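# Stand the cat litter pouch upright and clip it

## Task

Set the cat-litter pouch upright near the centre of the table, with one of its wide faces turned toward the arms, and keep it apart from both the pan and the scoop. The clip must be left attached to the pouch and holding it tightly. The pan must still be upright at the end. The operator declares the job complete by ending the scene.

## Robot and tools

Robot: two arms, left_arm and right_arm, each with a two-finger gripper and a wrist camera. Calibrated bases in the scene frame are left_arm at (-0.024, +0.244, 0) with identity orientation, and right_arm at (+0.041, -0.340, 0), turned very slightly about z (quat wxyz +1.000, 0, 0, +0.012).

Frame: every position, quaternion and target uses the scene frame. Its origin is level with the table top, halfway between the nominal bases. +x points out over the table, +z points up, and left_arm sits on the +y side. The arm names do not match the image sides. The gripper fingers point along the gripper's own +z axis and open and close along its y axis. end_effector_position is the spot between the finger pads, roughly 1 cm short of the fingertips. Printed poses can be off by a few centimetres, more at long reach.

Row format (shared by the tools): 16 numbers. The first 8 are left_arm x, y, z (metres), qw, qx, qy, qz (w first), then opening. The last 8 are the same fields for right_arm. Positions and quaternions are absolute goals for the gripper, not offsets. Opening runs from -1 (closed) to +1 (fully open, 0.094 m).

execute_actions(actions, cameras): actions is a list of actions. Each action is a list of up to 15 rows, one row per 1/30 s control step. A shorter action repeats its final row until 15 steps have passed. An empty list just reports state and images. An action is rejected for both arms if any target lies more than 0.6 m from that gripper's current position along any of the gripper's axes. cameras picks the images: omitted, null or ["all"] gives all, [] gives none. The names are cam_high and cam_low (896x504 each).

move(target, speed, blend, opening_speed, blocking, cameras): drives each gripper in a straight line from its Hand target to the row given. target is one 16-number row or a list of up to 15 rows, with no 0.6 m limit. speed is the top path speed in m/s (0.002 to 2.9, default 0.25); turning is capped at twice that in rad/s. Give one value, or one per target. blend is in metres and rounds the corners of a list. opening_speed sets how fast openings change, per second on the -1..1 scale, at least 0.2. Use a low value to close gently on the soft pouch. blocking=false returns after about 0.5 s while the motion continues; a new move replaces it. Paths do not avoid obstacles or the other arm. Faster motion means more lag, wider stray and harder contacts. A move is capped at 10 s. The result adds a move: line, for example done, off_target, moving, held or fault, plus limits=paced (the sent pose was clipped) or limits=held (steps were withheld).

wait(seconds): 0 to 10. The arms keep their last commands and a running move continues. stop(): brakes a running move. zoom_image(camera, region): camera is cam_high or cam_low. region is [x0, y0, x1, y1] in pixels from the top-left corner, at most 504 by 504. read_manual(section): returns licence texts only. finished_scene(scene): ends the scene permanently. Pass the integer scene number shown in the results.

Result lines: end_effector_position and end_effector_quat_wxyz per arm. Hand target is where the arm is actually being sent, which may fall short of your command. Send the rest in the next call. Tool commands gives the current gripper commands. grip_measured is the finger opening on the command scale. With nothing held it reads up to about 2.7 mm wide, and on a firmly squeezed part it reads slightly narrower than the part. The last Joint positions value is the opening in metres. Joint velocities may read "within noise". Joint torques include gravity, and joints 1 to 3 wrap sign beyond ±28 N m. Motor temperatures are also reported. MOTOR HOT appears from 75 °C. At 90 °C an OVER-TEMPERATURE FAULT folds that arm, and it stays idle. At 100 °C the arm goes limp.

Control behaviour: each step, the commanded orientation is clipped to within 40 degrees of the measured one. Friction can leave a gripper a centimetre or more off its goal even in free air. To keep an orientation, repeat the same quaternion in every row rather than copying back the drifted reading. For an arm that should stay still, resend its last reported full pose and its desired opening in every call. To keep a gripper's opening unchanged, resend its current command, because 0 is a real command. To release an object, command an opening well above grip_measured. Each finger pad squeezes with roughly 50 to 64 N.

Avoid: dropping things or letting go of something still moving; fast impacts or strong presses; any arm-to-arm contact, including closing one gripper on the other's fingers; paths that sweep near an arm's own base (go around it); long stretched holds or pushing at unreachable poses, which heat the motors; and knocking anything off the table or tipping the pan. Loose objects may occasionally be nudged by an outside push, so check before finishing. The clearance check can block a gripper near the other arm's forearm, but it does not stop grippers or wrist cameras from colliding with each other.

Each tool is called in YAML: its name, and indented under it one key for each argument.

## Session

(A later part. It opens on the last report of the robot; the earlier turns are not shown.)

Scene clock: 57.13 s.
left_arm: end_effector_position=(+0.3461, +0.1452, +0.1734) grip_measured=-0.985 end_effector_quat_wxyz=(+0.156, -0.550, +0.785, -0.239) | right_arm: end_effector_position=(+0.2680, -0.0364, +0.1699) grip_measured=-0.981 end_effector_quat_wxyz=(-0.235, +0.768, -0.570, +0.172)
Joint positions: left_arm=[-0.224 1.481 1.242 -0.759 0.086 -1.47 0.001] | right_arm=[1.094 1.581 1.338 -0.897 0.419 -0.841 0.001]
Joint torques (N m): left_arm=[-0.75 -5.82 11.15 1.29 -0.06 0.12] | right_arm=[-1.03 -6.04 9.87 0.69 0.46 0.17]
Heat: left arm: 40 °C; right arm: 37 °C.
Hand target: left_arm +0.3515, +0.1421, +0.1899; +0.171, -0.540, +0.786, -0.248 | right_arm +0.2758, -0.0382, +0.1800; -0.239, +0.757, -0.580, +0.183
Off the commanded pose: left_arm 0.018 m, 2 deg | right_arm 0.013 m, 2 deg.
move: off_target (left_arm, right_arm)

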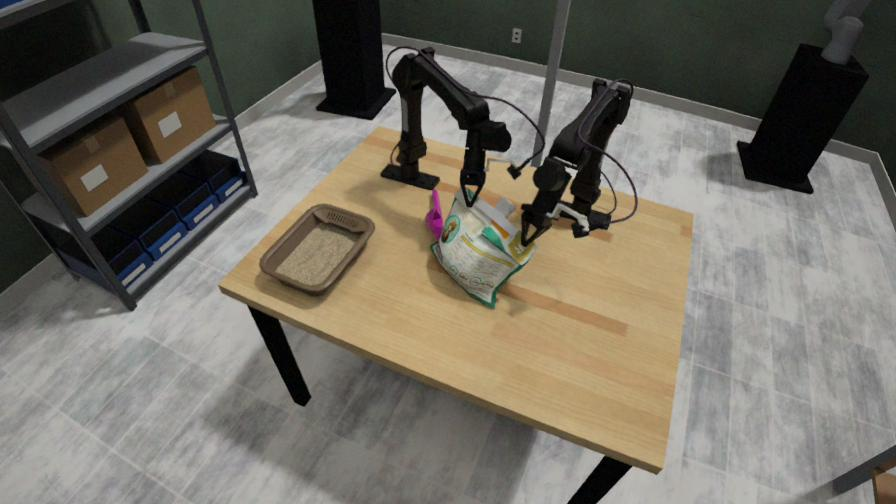

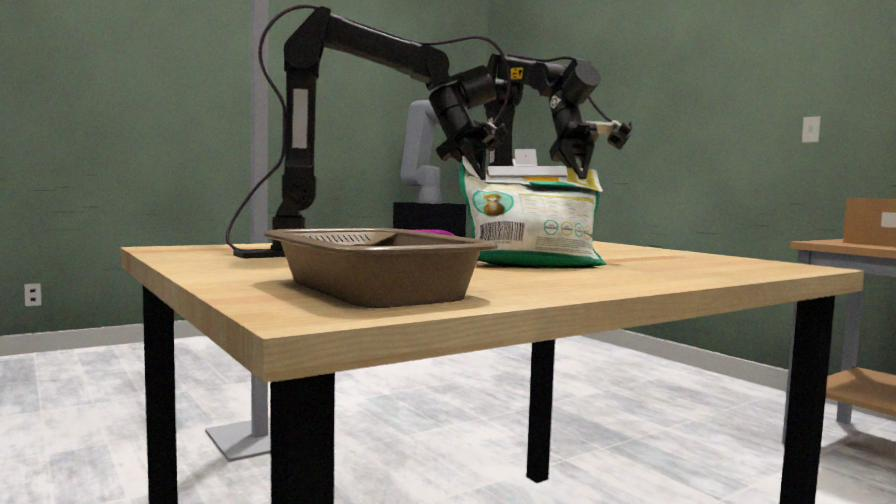

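move:
  target: [0.352, 0.142, 0.25, 0.1226, -0.5530, 0.8046, -0.1783, -1, 0.28, -0.038, 0.245, 0.1717, -0.7745, 0.5943, -0.1318, -1]
  speed: 0.05

zoom_image:
  camera: "cam_high"
  region: [390, 160, 590, 320]

zoom_image:
  camera: "cam_low"
  region: [400, 110, 640, 290]

Scene clock: 60.07 s.
left_arm: end_effector_position=(+0.3440, +0.1477, +0.2254) grip_measured=-0.985 end_effector_quat_wxyz=(+0.096, -0.566, +0.805, -0.152) | right_arm: end_effector_position=(+0.2657, -0.0344, +0.2324) grip_measured=-0.981 end_effector_quat_wxyz=(-0.158, +0.788, -0.584, +0.109)
Joint positions: left_arm=[-0.232 1.699 1.772 -1.287 0.057 -1.468 0.001] | right_arm=[1.027 1.758 1.868 -1.385 0.253 -0.852 0.001]
Joint torques (N m): left_arm=[-0.87 -8.09 11.25 1.12 -0.05 0.12] | right_arm=[-1.61 -7.16 9.61 0.58 0.67 0.09]
Heat: left arm: 41 °C; right arm: 38 °C.
Hand target: left_arm +0.3508, +0.1424, +0.2500; +0.123, -0.553, +0.804, -0.179 | right_arm +0.2794, -0.0385, +0.2450; -0.172, +0.774, -0.594, +0.131
Off the commanded pose: left_arm 0.026 m, 5 deg | right_arm 0.019 m, 4 deg.
move: off_target (left_arm, right_arm)

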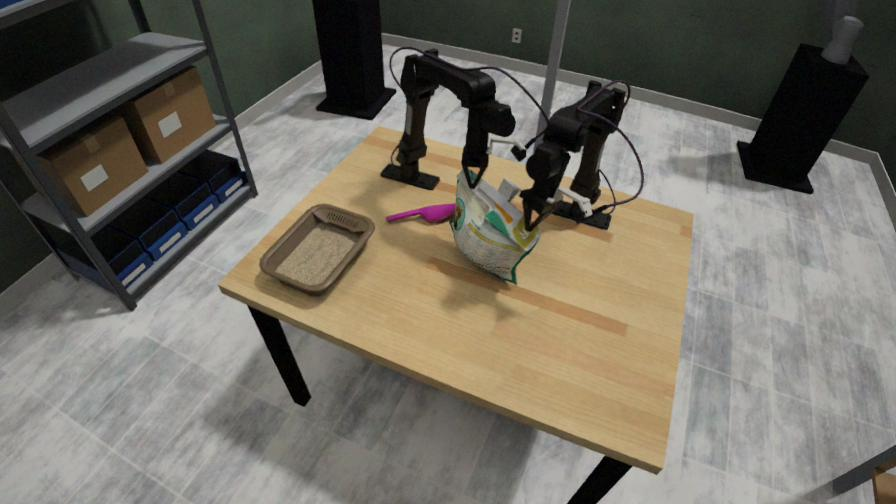

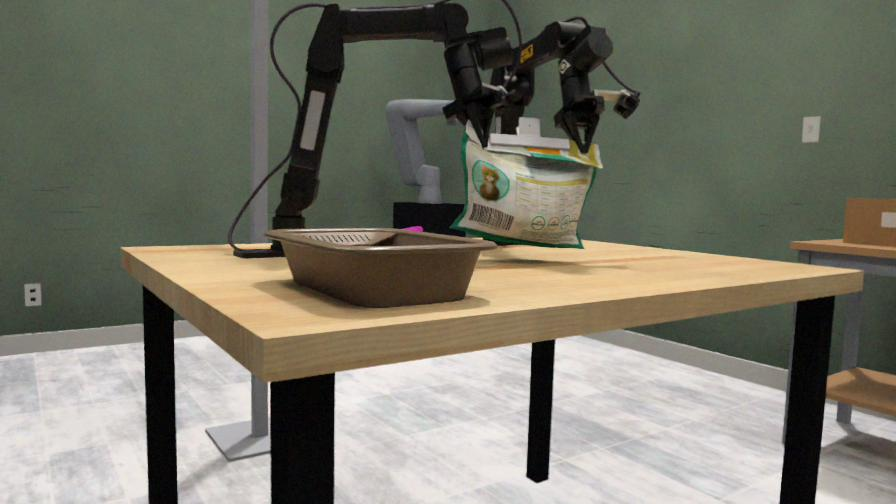

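Scaled by 2.520.

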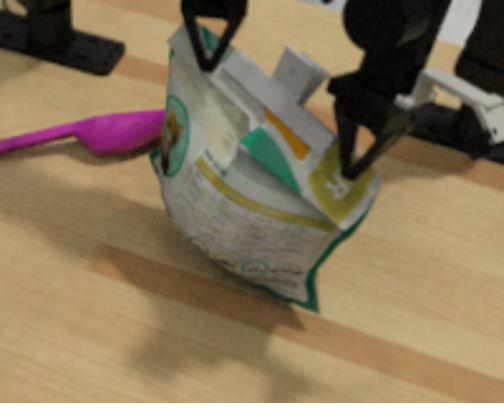

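Scaled by 2.100.

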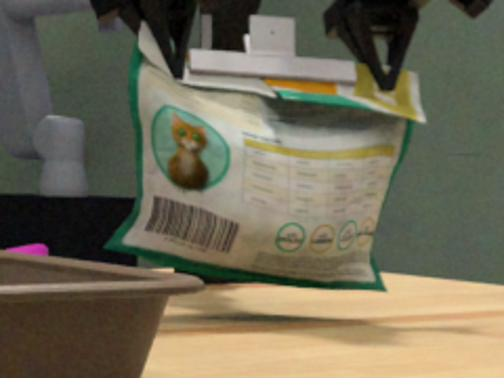

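move:
  target: [0.272, 0.113, 0.25, 0.1530, -0.6903, 0.6903, -0.1530, -1, 0.28, -0.083, 0.245, 0.1928, -0.8700, 0.4433, -0.0982, -1]
  speed: 0.05

zoom_image:
  camera: "cam_high"
  region: [390, 160, 590, 320]

zoom_image:
  camera: "cam_low"
  region: [400, 110, 640, 290]

Scene clock: 64.57 s.
left_arm: end_effector_position=(+0.2747, +0.1166, +0.2285) grip_measured=-0.985 end_effector_quat_wxyz=(-0.138, +0.698, -0.693, +0.115) | right_arm: end_effector_position=(+0.2660, -0.0852, +0.2323) grip_measured=-0.981 end_effector_quat_wxyz=(-0.156, +0.884, -0.434, +0.072)
Joint positions: left_arm=[-0.519 1.537 1.618 -1.352 -0.205 -2.066 0.001] | right_arm=[0.855 1.568 1.667 -1.33 0.067 -1.361 0.001]
Joint torques (N m): left_arm=[-1.47 -9.84 7.27 1.13 -0.26 0.02] | right_arm=[-1.06 -8.51 5.41 1.4 0.38 0.11]
Heat: left arm: 41 °C; right arm: 39 °C.
Hand target: left_arm +0.2716, +0.1135, +0.2496; -0.152, +0.691, -0.690, +0.153 | right_arm +0.2793, -0.0837, +0.2457; -0.192, +0.870, -0.444, +0.098
Off the commanded pose: left_arm 0.022 m, 5 deg | right_arm 0.019 m, 6 deg.
move: off_target (left_arm, right_arm)

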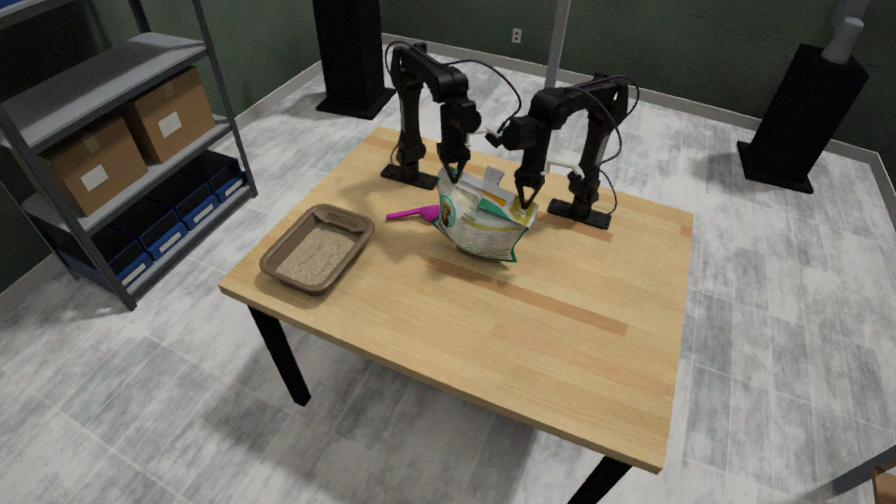

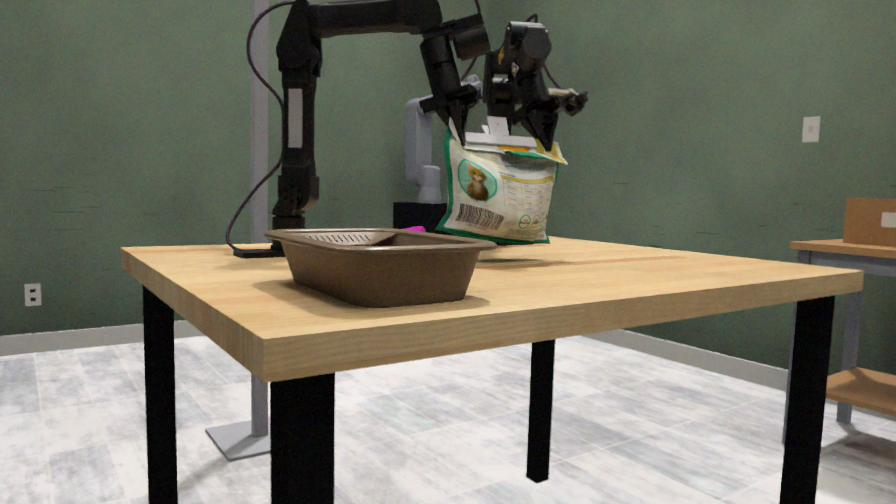

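Scaled by 2.520.

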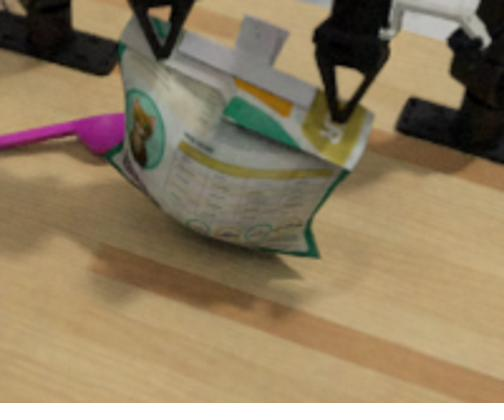

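Scaled by 2.100.

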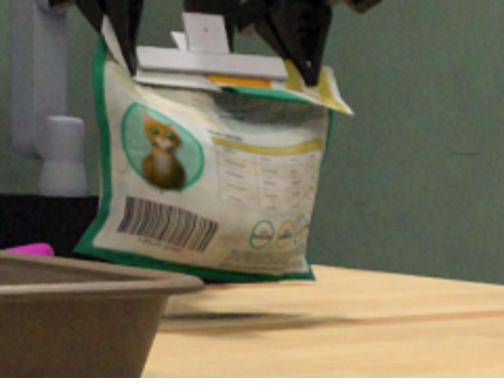

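move:
  target: [0.272, 0.113, 0.22, 0.1530, -0.6903, 0.6903, -0.1530, -1, 0.28, -0.083, 0.215, 0.1928, -0.8700, 0.4433, -0.0982, -1]
  speed: 0.04

zoom_image:
  camera: "cam_high"
  region: [390, 160, 590, 320]

zoom_image:
  camera: "cam_low"
  region: [400, 110, 640, 290]

Scene clock: 66.20 s.
left_arm: end_effector_position=(+0.2677, +0.1189, +0.1984) grip_measured=-0.985 end_effector_quat_wxyz=(-0.135, +0.697, -0.696, +0.106) | right_arm: end_effector_position=(+0.2652, -0.0833, +0.2019) grip_measured=-0.981 end_effector_quat_wxyz=(-0.158, +0.885, -0.433, +0.068)
Joint positions: left_arm=[-0.523 1.498 1.464 -1.257 -0.205 -2.068 0.001] | right_arm=[0.855 1.536 1.509 -1.201 0.057 -1.362 0.001]
Joint torques (N m): left_arm=[-1.25 -9.47 7.16 1.33 -0.3 -0.03] | right_arm=[-0.96 -8.7 5.89 1.27 0.49 0.12]
Heat: left arm: 41 °C; right arm: 39 °C.
Hand target: left_arm +0.2713, +0.1135, +0.2203; -0.152, +0.691, -0.690, +0.153 | right_arm +0.2792, -0.0836, +0.2157; -0.192, +0.870, -0.444, +0.097
Off the commanded pose: left_arm 0.023 m, 6 deg | right_arm 0.020 m, 6 deg.
move: off_target (left_arm, right_arm)

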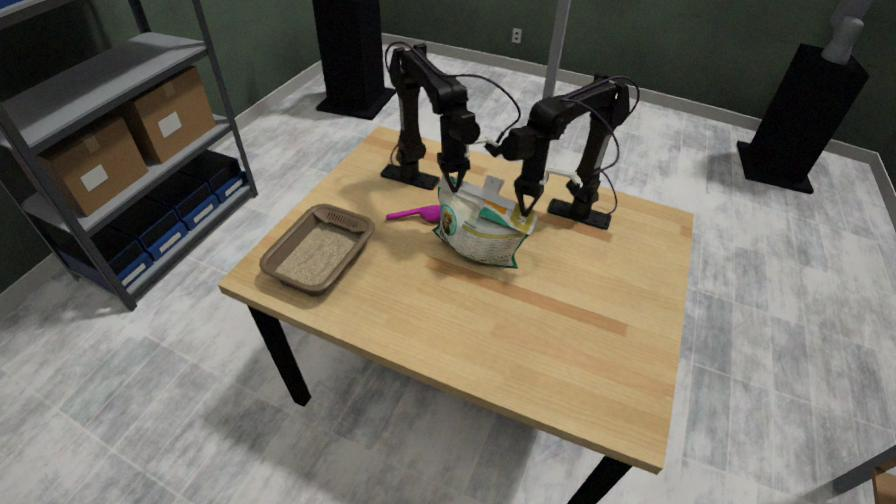

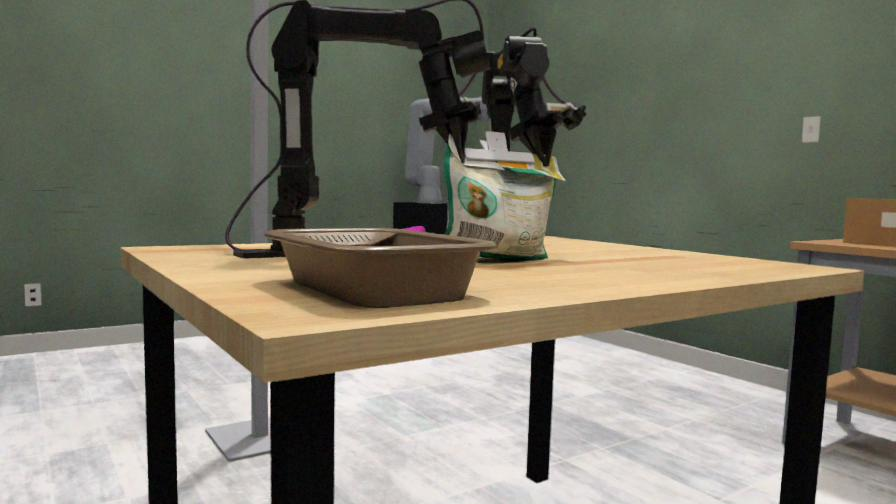

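Scaled by 2.520.

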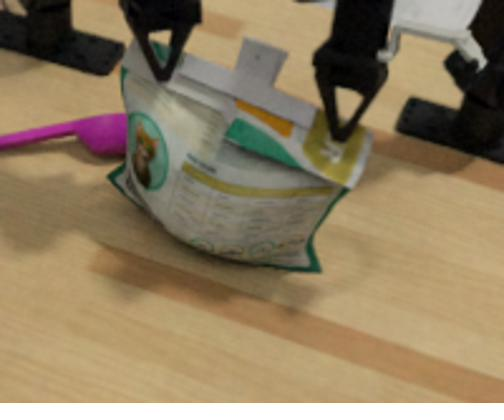

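Scaled by 2.100.

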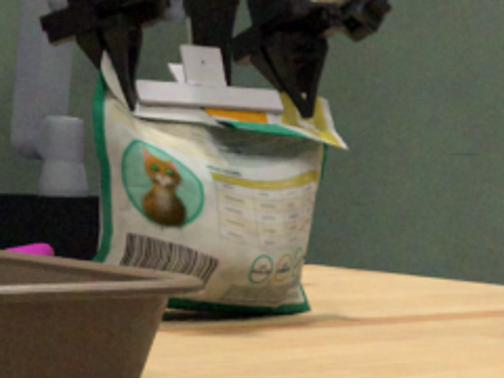

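move:
  target: [0.272, 0.113, 0.197, 0.1530, -0.6903, 0.6903, -0.1530, -1, 0.275, -0.083, 0.19, 0.1928, -0.8700, 0.4433, -0.0982, -1]
  speed: 0.03

zoom_image:
  camera: "cam_high"
  region: [390, 160, 590, 320]

zoom_image:
  camera: "cam_low"
  region: [400, 110, 640, 290]

Scene clock: 67.60 s.
left_arm: end_effector_position=(+0.2727, +0.1153, +0.1862) grip_measured=-0.985 end_effector_quat_wxyz=(-0.144, +0.695, -0.692, +0.131) | right_arm: end_effector_position=(+0.2671, -0.0865, +0.1866) grip_measured=-0.981 end_effector_quat_wxyz=(-0.172, +0.881, -0.434, +0.081)
Joint positions: left_arm=[-0.528 1.463 1.366 -1.14 -0.21 -2.068 0.001] | right_arm=[0.855 1.491 1.392 -1.097 0.077 -1.362 0.001]
Joint torques (N m): left_arm=[-0.87 -7.79 6.48 1.15 -0.22 -0.01] | right_arm=[0.31 -6.74 5.04 1.3 0.37 0.26]
Heat: left arm: 40 °C; right arm: 39 °C.
Hand target: left_arm +0.2719, +0.1131, +0.1969; -0.153, +0.691, -0.690, +0.153 | right_arm +0.2747, -0.0832, +0.1903; -0.192, +0.870, -0.443, +0.097
Off the commanded pose: left_arm 0.011 m, 3 deg | right_arm 0.009 m, 3 deg.
move: off_target (left_arm, right_arm)

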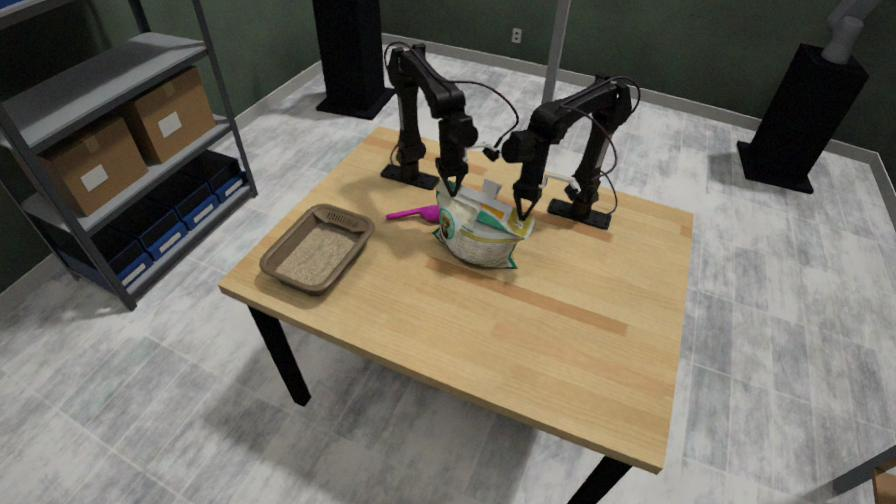

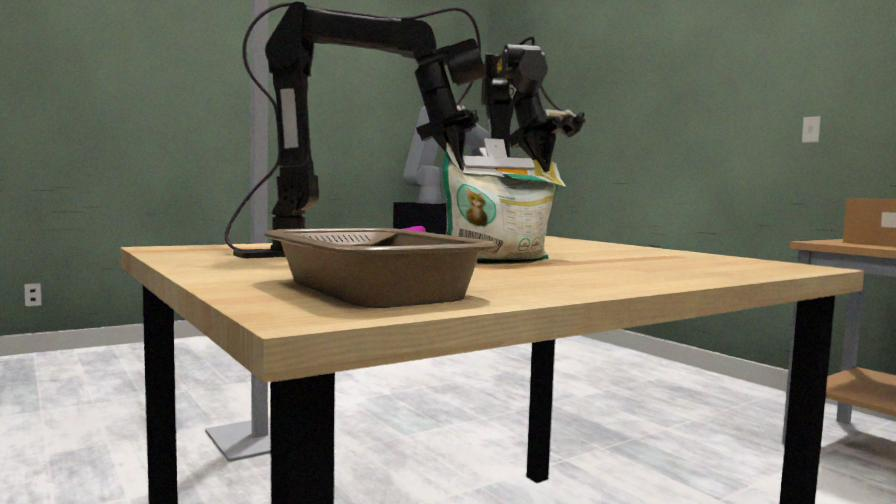

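Scaled by 2.520.

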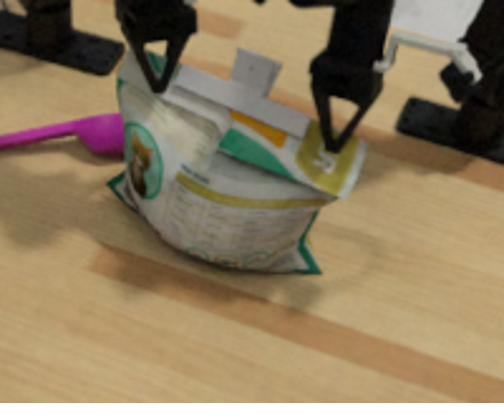

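Scaled by 2.100.

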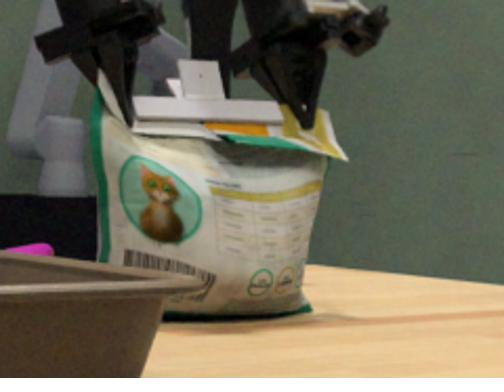

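move:
  target: [0.27, 0.113, 0.180, 0.1530, -0.6903, 0.6903, -0.1530, -1, 0.272, -0.083, 0.174, 0.1928, -0.8700, 0.4433, -0.0982, -1]
  speed: 0.03

zoom_image:
  camera: "cam_high"
  region: [390, 160, 590, 320]

zoom_image:
  camera: "cam_low"
  region: [400, 110, 640, 290]

Scene clock: 68.73 s.
left_arm: end_effector_position=(+0.2751, +0.1135, +0.1744) grip_measured=-0.985 end_effector_quat_wxyz=(-0.150, +0.694, -0.689, +0.144) | right_arm: end_effector_position=(+0.2680, -0.0870, +0.1761) grip_measured=-0.981 end_effector_quat_wxyz=(-0.180, +0.878, -0.434, +0.090)
Joint positions: left_arm=[-0.532 1.443 1.291 -1.057 -0.216 -2.07 0.001] | right_arm=[0.86 1.469 1.322 -1.029 0.092 -1.358 0.001]
Joint torques (N m): left_arm=[-1.14 -7.32 5.98 1.05 -0.22 -0.07] | right_arm=[0.4 -5.86 4.78 1.29 0.2 0.33]
Heat: left arm: 40 °C; right arm: 39 °C.
Hand target: left_arm +0.2701, +0.1131, +0.1798; -0.153, +0.690, -0.690, +0.153 | right_arm +0.2718, -0.0832, +0.1741; -0.192, +0.870, -0.443, +0.098
Off the commanded pose: left_arm 0.008 m, 1 deg | right_arm 0.006 m, 2 deg.
move: done

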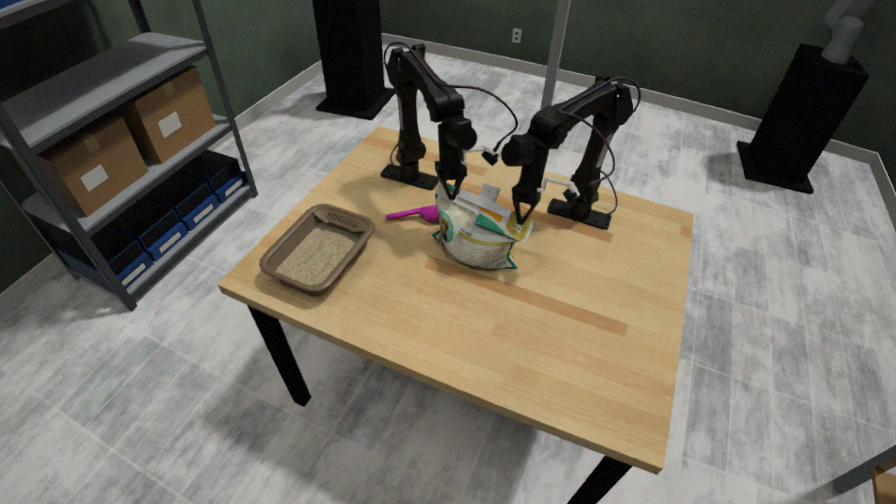

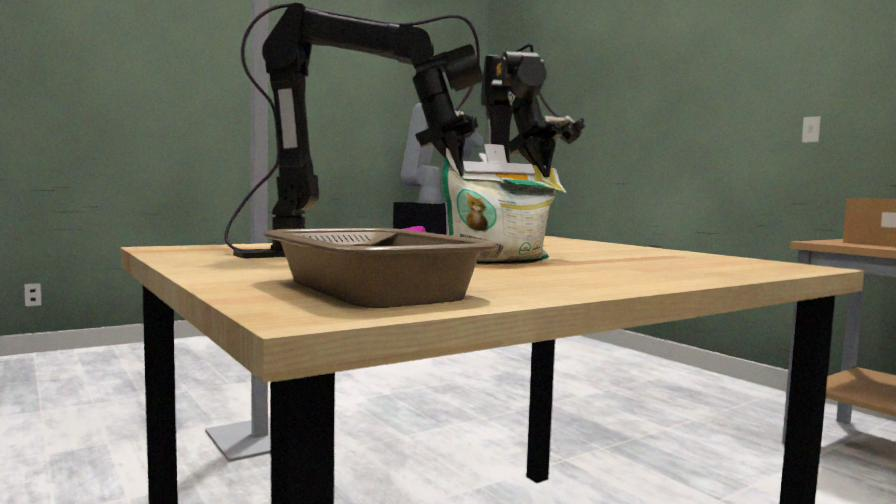

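Scaled by 2.520.

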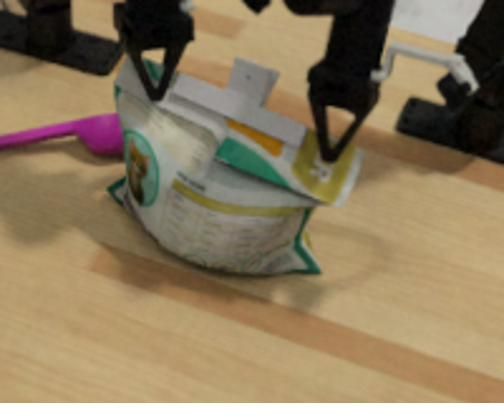

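Scaled by 2.100.

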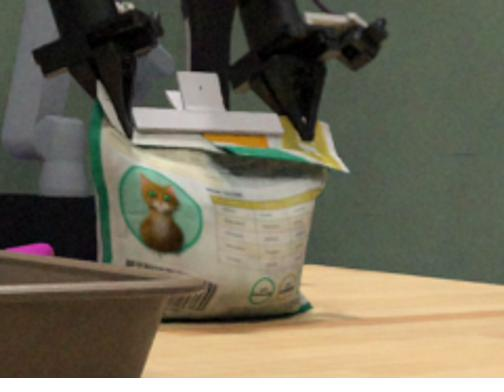

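move:
  target: [0.27, 0.113, 0.178, 0.1530, -0.6903, 0.6903, -0.1530, -0.3, 0.27, -0.084, 0.174, 0.1928, -0.8700, 0.4433, -0.0982, -0.3]
  speed: 0.03
  opening_speed: 0.4

zoom_image:
  camera: "cam_high"
  region: [390, 160, 590, 320]

zoom_image:
  camera: "cam_low"
  region: [400, 110, 640, 290]

Scene clock: 70.90 s.
left_arm: end_effector_position=(+0.2738, +0.1122, +0.1757) grip_measured=-0.301 end_effector_quat_wxyz=(-0.150, +0.692, -0.690, +0.148) | right_arm: end_effector_position=(+0.2746, -0.0851, +0.1764) grip_measured=-0.302 end_effector_quat_wxyz=(-0.190, +0.870, -0.443, +0.104)
Joint positions: left_arm=[-0.538 1.434 1.287 -1.054 -0.216 -2.071 0.033] | right_arm=[0.863 1.468 1.311 -0.994 0.12 -1.338 0.033]
Joint torques (N m): left_arm=[-0.61 -6.61 5.81 1.09 -0.23 -0.02] | right_arm=[0.62 -6.42 4.94 1.1 -0.07 0.07]
Heat: left arm: 40 °C; right arm: 39 °C.
Hand target: left_arm +0.2701, +0.1130, +0.1779; -0.153, +0.690, -0.690, +0.153 | right_arm +0.2700, -0.0840, +0.1740; -0.193, +0.870, -0.443, +0.098
Off the commanded pose: left_arm 0.005 m, 1 deg | right_arm 0.005 m, 1 deg.
move: done

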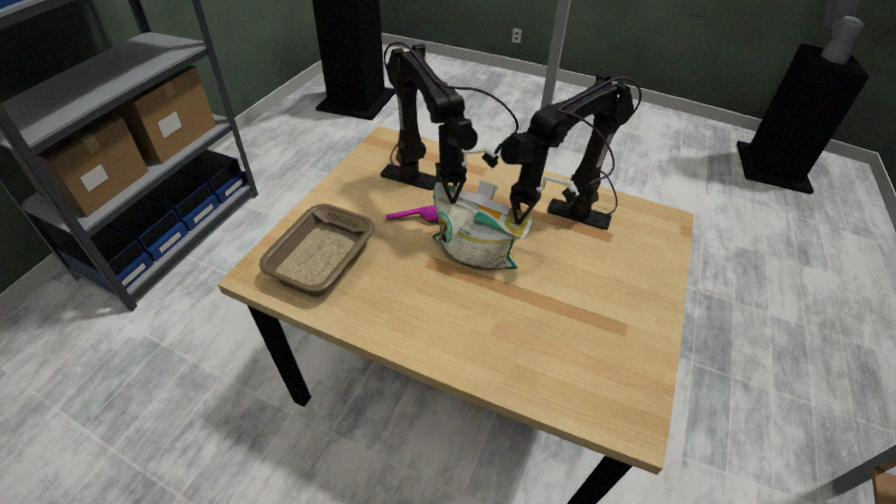

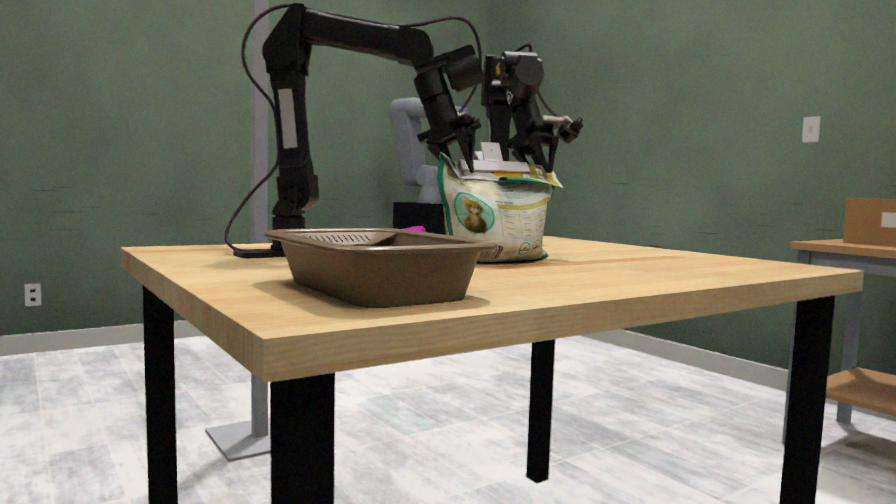

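Scaled by 2.520.

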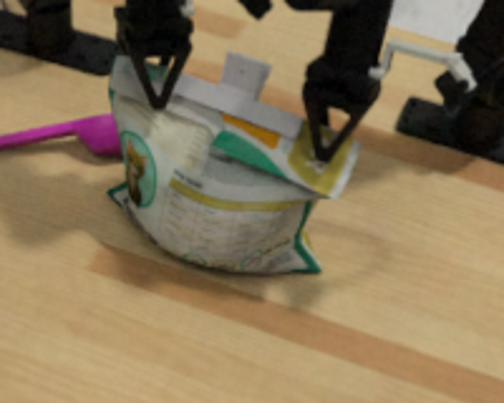

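Scaled by 2.100.

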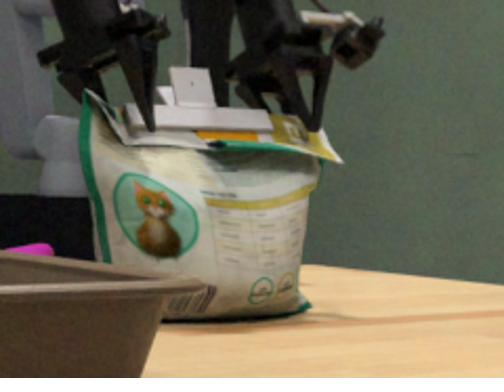

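move:
  target: [0.235, 0.113, 0.275, 0.1530, -0.6903, 0.6903, -0.1530, -0.3, 0.24, -0.106, 0.27, 0.1928, -0.8700, 0.4433, -0.0982, -0.3]
  speed: 0.08

zoom_image:
  camera: "cam_high"
  region: [390, 160, 590, 320]

zoom_image:
  camera: "cam_low"
  region: [400, 110, 640, 290]

Scene clock: 73.00 s.
left_arm: end_effector_position=(+0.2377, +0.1113, +0.2704) grip_measured=-0.301 end_effector_quat_wxyz=(-0.143, +0.682, -0.699, +0.159) | right_arm: end_effector_position=(+0.2436, -0.1055, +0.2593) grip_measured=-0.302 end_effector_quat_wxyz=(-0.182, +0.873, -0.442, +0.098)
Joint positions: left_arm=[-0.604 1.413 1.661 -1.443 -0.217 -2.11 0.033] | right_arm=[0.904 1.438 1.635 -1.371 0.128 -1.301 0.033]
Joint torques (N m): left_arm=[-0.46 -3.81 7.82 0.83 -0.29 -0.05] | right_arm=[0.51 -5.87 7.98 0.7 0.02 0.1]
Heat: left arm: 40 °C; right arm: 39 °C.
Hand target: left_arm +0.2352, +0.1133, +0.2749; -0.148, +0.681, -0.700, +0.156 | right_arm +0.2400, -0.1062, +0.2697; -0.193, +0.870, -0.443, +0.098
Off the commanded pose: left_arm 0.006 m, 2 deg | right_arm 0.011 m, 1 deg.
joint sent to its limit (left arm) — joint 6 (wrist roll), lower limit. The joint targets still meet the commanded pose.
move: off_target (right_arm)

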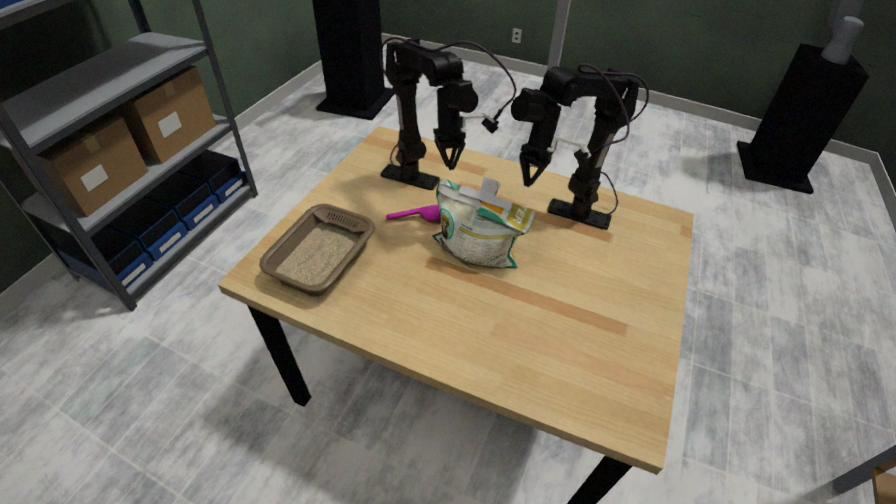

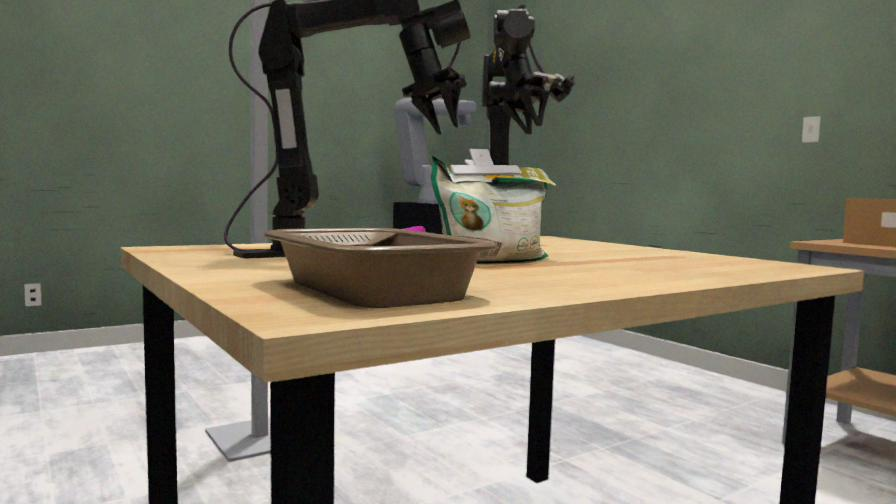

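Scaled by 2.520.

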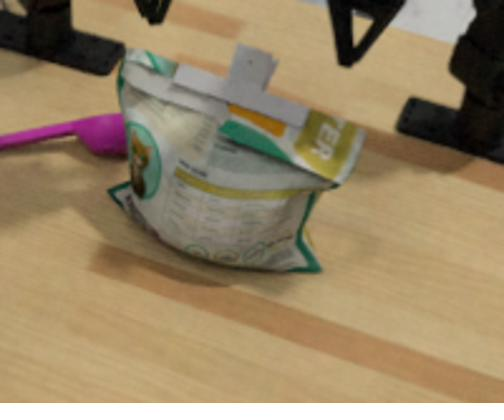

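Scaled by 2.100.

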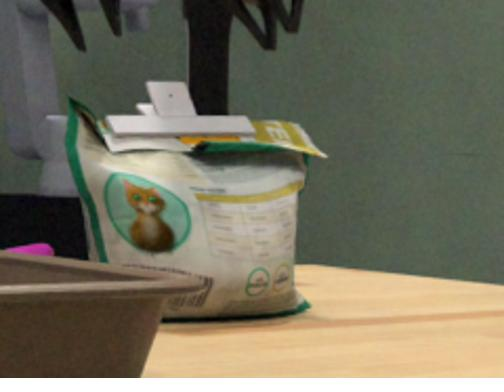

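move:
  target: [0.2, 0.3, 0.3, 0.4226, 0, 0.9063, 0, -0.3, 0.2, -0.35, 0.3, 0.4226, 0, 0.9063, 0, -0.3]
  speed: 0.25

zoom_image:
  camera: "cam_high"
  region: [370, 160, 570, 320]

zoom_image:
  camera: "cam_low"
  region: [400, 110, 640, 290]

Scene clock: 78.83 s.
left_arm: end_effector_position=(+0.2006, +0.3014, +0.3028) grip_measured=-0.301 end_effector_quat_wxyz=(+0.425, -0.001, +0.905, +0.006) | right_arm: end_effector_position=(+0.2016, -0.3518, +0.2994) grip_measured=-0.302 end_effector_quat_wxyz=(+0.424, +0.002, +0.905, -0.005)
Joint positions: left_arm=[0.553 0.861 1.241 -1.15 0.405 0.378 0.033] | right_arm=[-0.47 0.625 1.225 -1.342 -0.328 -0.297 0.033]
Joint torques (N m): left_arm=[0.49 0.59 5.64 1.61 0.27 0.08] | right_arm=[-0.72 3.04 5.67 1.37 -0.25 -0.12]
Heat: left arm: 39 °C; right arm: 39 °C.
Hand target: left_arm +0.2000, +0.3000, +0.3000; +0.423, +0.000, +0.906, +0.000 | right_arm +0.2000, -0.3499, +0.3000; +0.423, +0.001, +0.906, -0.001
Off the commanded pose: left_arm 0.003 m, 1 deg | right_arm 0.003 m, 1 deg.
move: done

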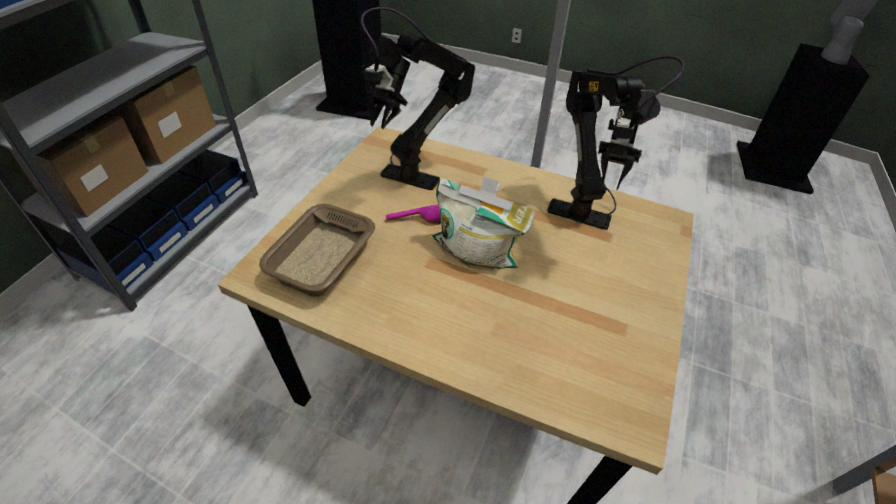

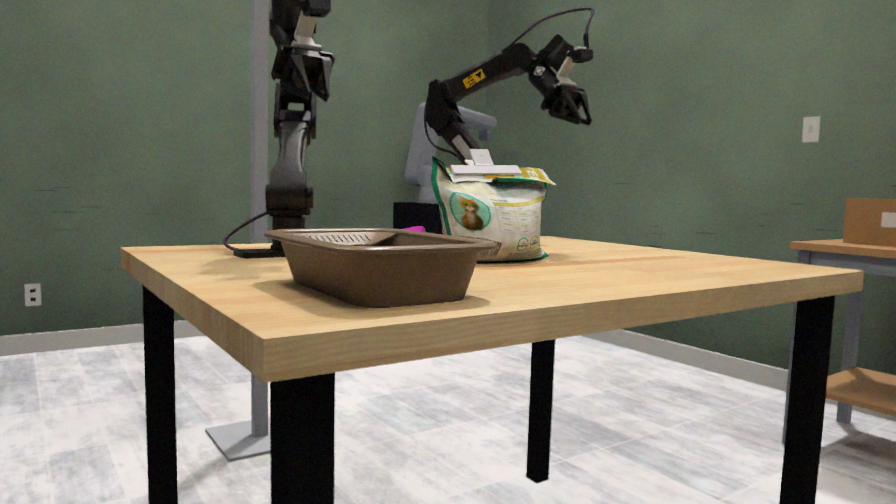

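Scaled by 2.520.

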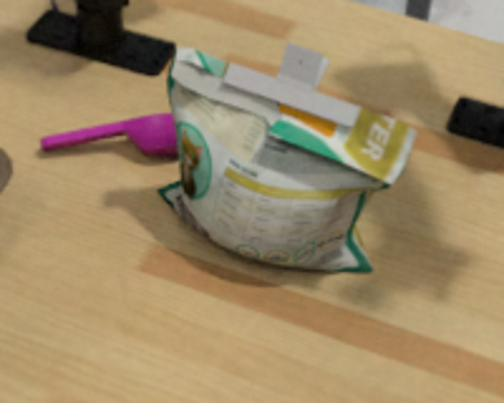

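Scaled by 2.100.

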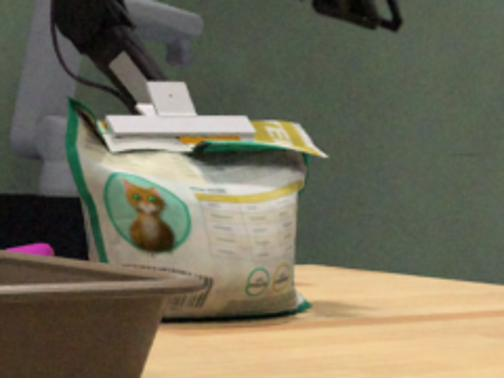

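move:
  target: [0.2, 0.3, 0.3, 0.4226, 0, 0.9063, 0, -0.3, 0.205, -0.285, 0.09, 0, -0.7071, 0.7071, 0, 0]
  speed: 0.25

zoom_image:
  camera: "cam_high"
  region: [350, 150, 500, 270]

Scene clock: 83.23 s.
left_arm: end_effector_position=(+0.2006, +0.3014, +0.3028) grip_measured=-0.301 end_effector_quat_wxyz=(+0.425, -0.001, +0.905, +0.006) | right_arm: end_effector_position=(+0.2076, -0.2857, +0.0948) grip_measured=-0.002 end_effector_quat_wxyz=(-0.004, +0.702, -0.712, +0.003)
Joint positions: left_arm=[0.553 0.861 1.241 -1.15 0.405 0.378 0.033] | right_arm=[0.285 1.189 0.868 -1.24 0.002 -1.248 0.047]
Joint torques (N m): left_arm=[0.47 0.59 5.6 1.65 0.33 0.08] | right_arm=[0.7 -2.13 4.57 0.21 -0.04 -0.11]
Heat: left arm: 39 °C; right arm: 38 °C.
Hand target: left_arm +0.2000, +0.3000, +0.3000; +0.423, +0.000, +0.906, +0.000 | right_arm +0.2049, -0.2850, +0.0901; +0.000, +0.707, -0.707, +0.000
Off the commanded pose: left_arm 0.003 m, 1 deg | right_arm 0.005 m, 1 deg.
move: done

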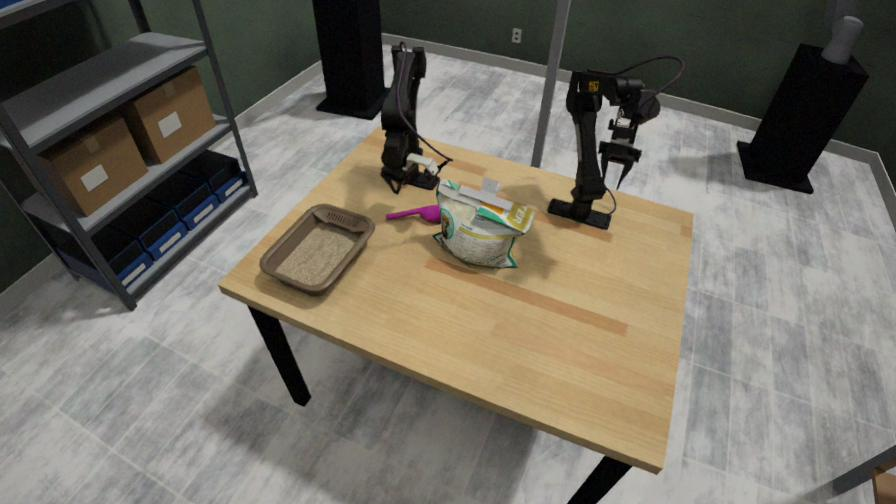

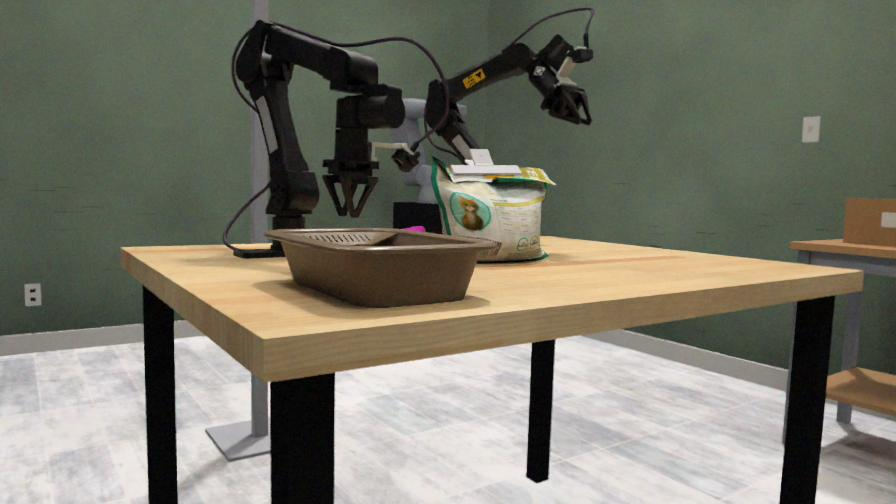

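Scaled by 3.360.

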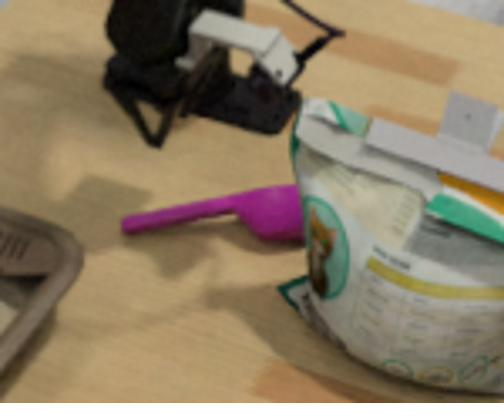

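move:
  target:
    - [0.2, 0.3, 0.3, 0.4226, 0, 0.9063, 0, -0.3, 0.213, -0.258, 0.06, 0, -0.9063, 0.4226, 0, 0]
    - [0.2, 0.3, 0.3, 0.4226, 0, 0.9063, 0, -0.3, 0.213, -0.258, 0.016, 0, -0.9063, 0.4226, 0, 0]
  speed: [0.15,0.05]

zoom_image:
  camera: "cam_high"
  region: [350, 150, 500, 270]

Scene clock: 87.50 s.
left_arm: end_effector_position=(+0.2006, +0.3014, +0.3028) grip_measured=-0.301 end_effector_quat_wxyz=(+0.425, -0.001, +0.905, +0.006) | right_arm: end_effector_position=(+0.2195, -0.2575, +0.0215) grip_measured=-0.002 end_effector_quat_wxyz=(-0.007, +0.903, -0.429, +0.008)
Joint positions: left_arm=[0.553 0.861 1.241 -1.15 0.405 0.378 0.033] | right_arm=[0.406 1.352 0.676 -0.873 0.004 -1.825 0.047]
Joint torques (N m): left_arm=[0.49 0.58 5.6 1.61 0.26 0.1] | right_arm=[0.87 -3.15 4.08 0.2 -0.03 -0.13]
Heat: left arm: 38 °C; right arm: 38 °C.
Hand target: left_arm +0.2000, +0.3000, +0.3000; +0.423, +0.000, +0.906, +0.000 | right_arm +0.2130, -0.2581, +0.0162; +0.000, +0.906, -0.423, +0.000
Off the commanded pose: left_arm 0.003 m, 1 deg | right_arm 0.009 m, 1 deg.
move: done

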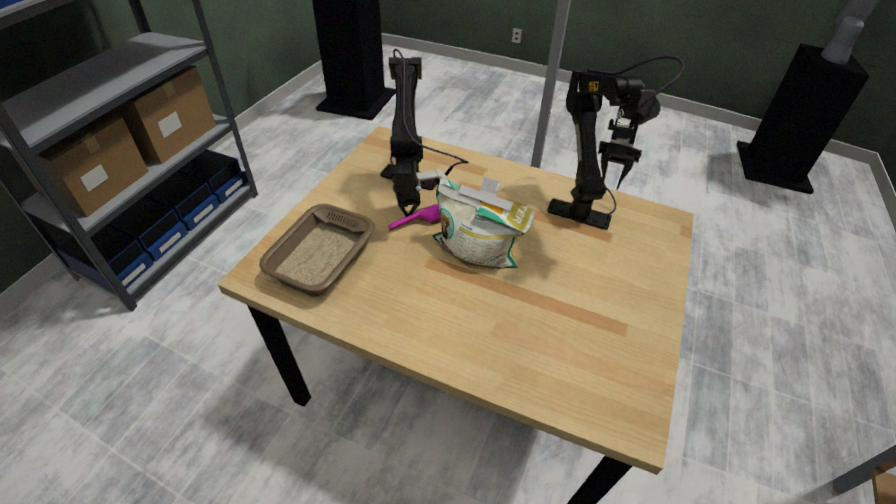

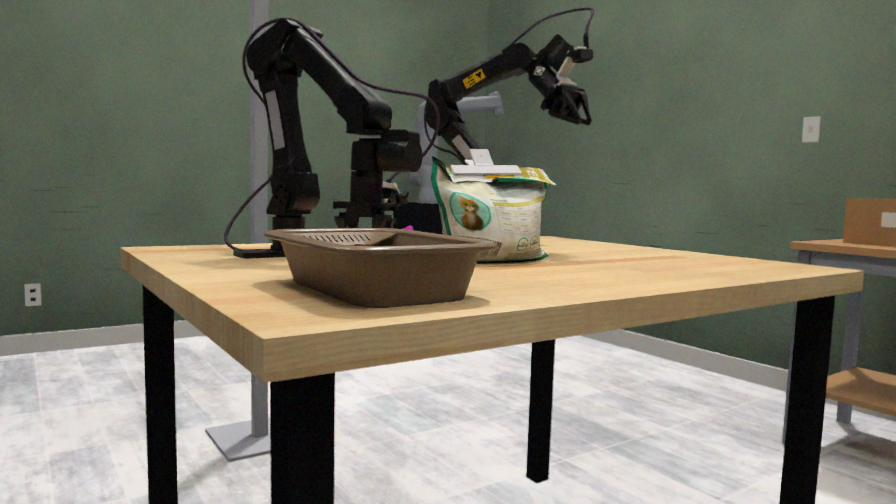

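Scaled by 3.360.

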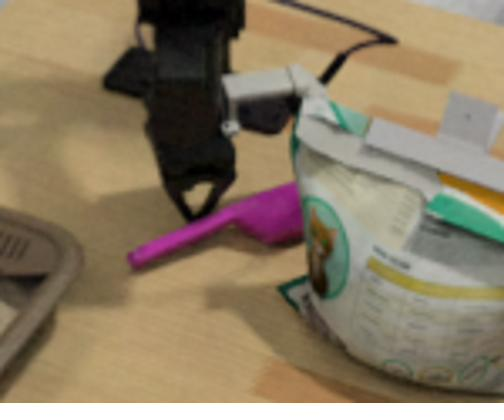

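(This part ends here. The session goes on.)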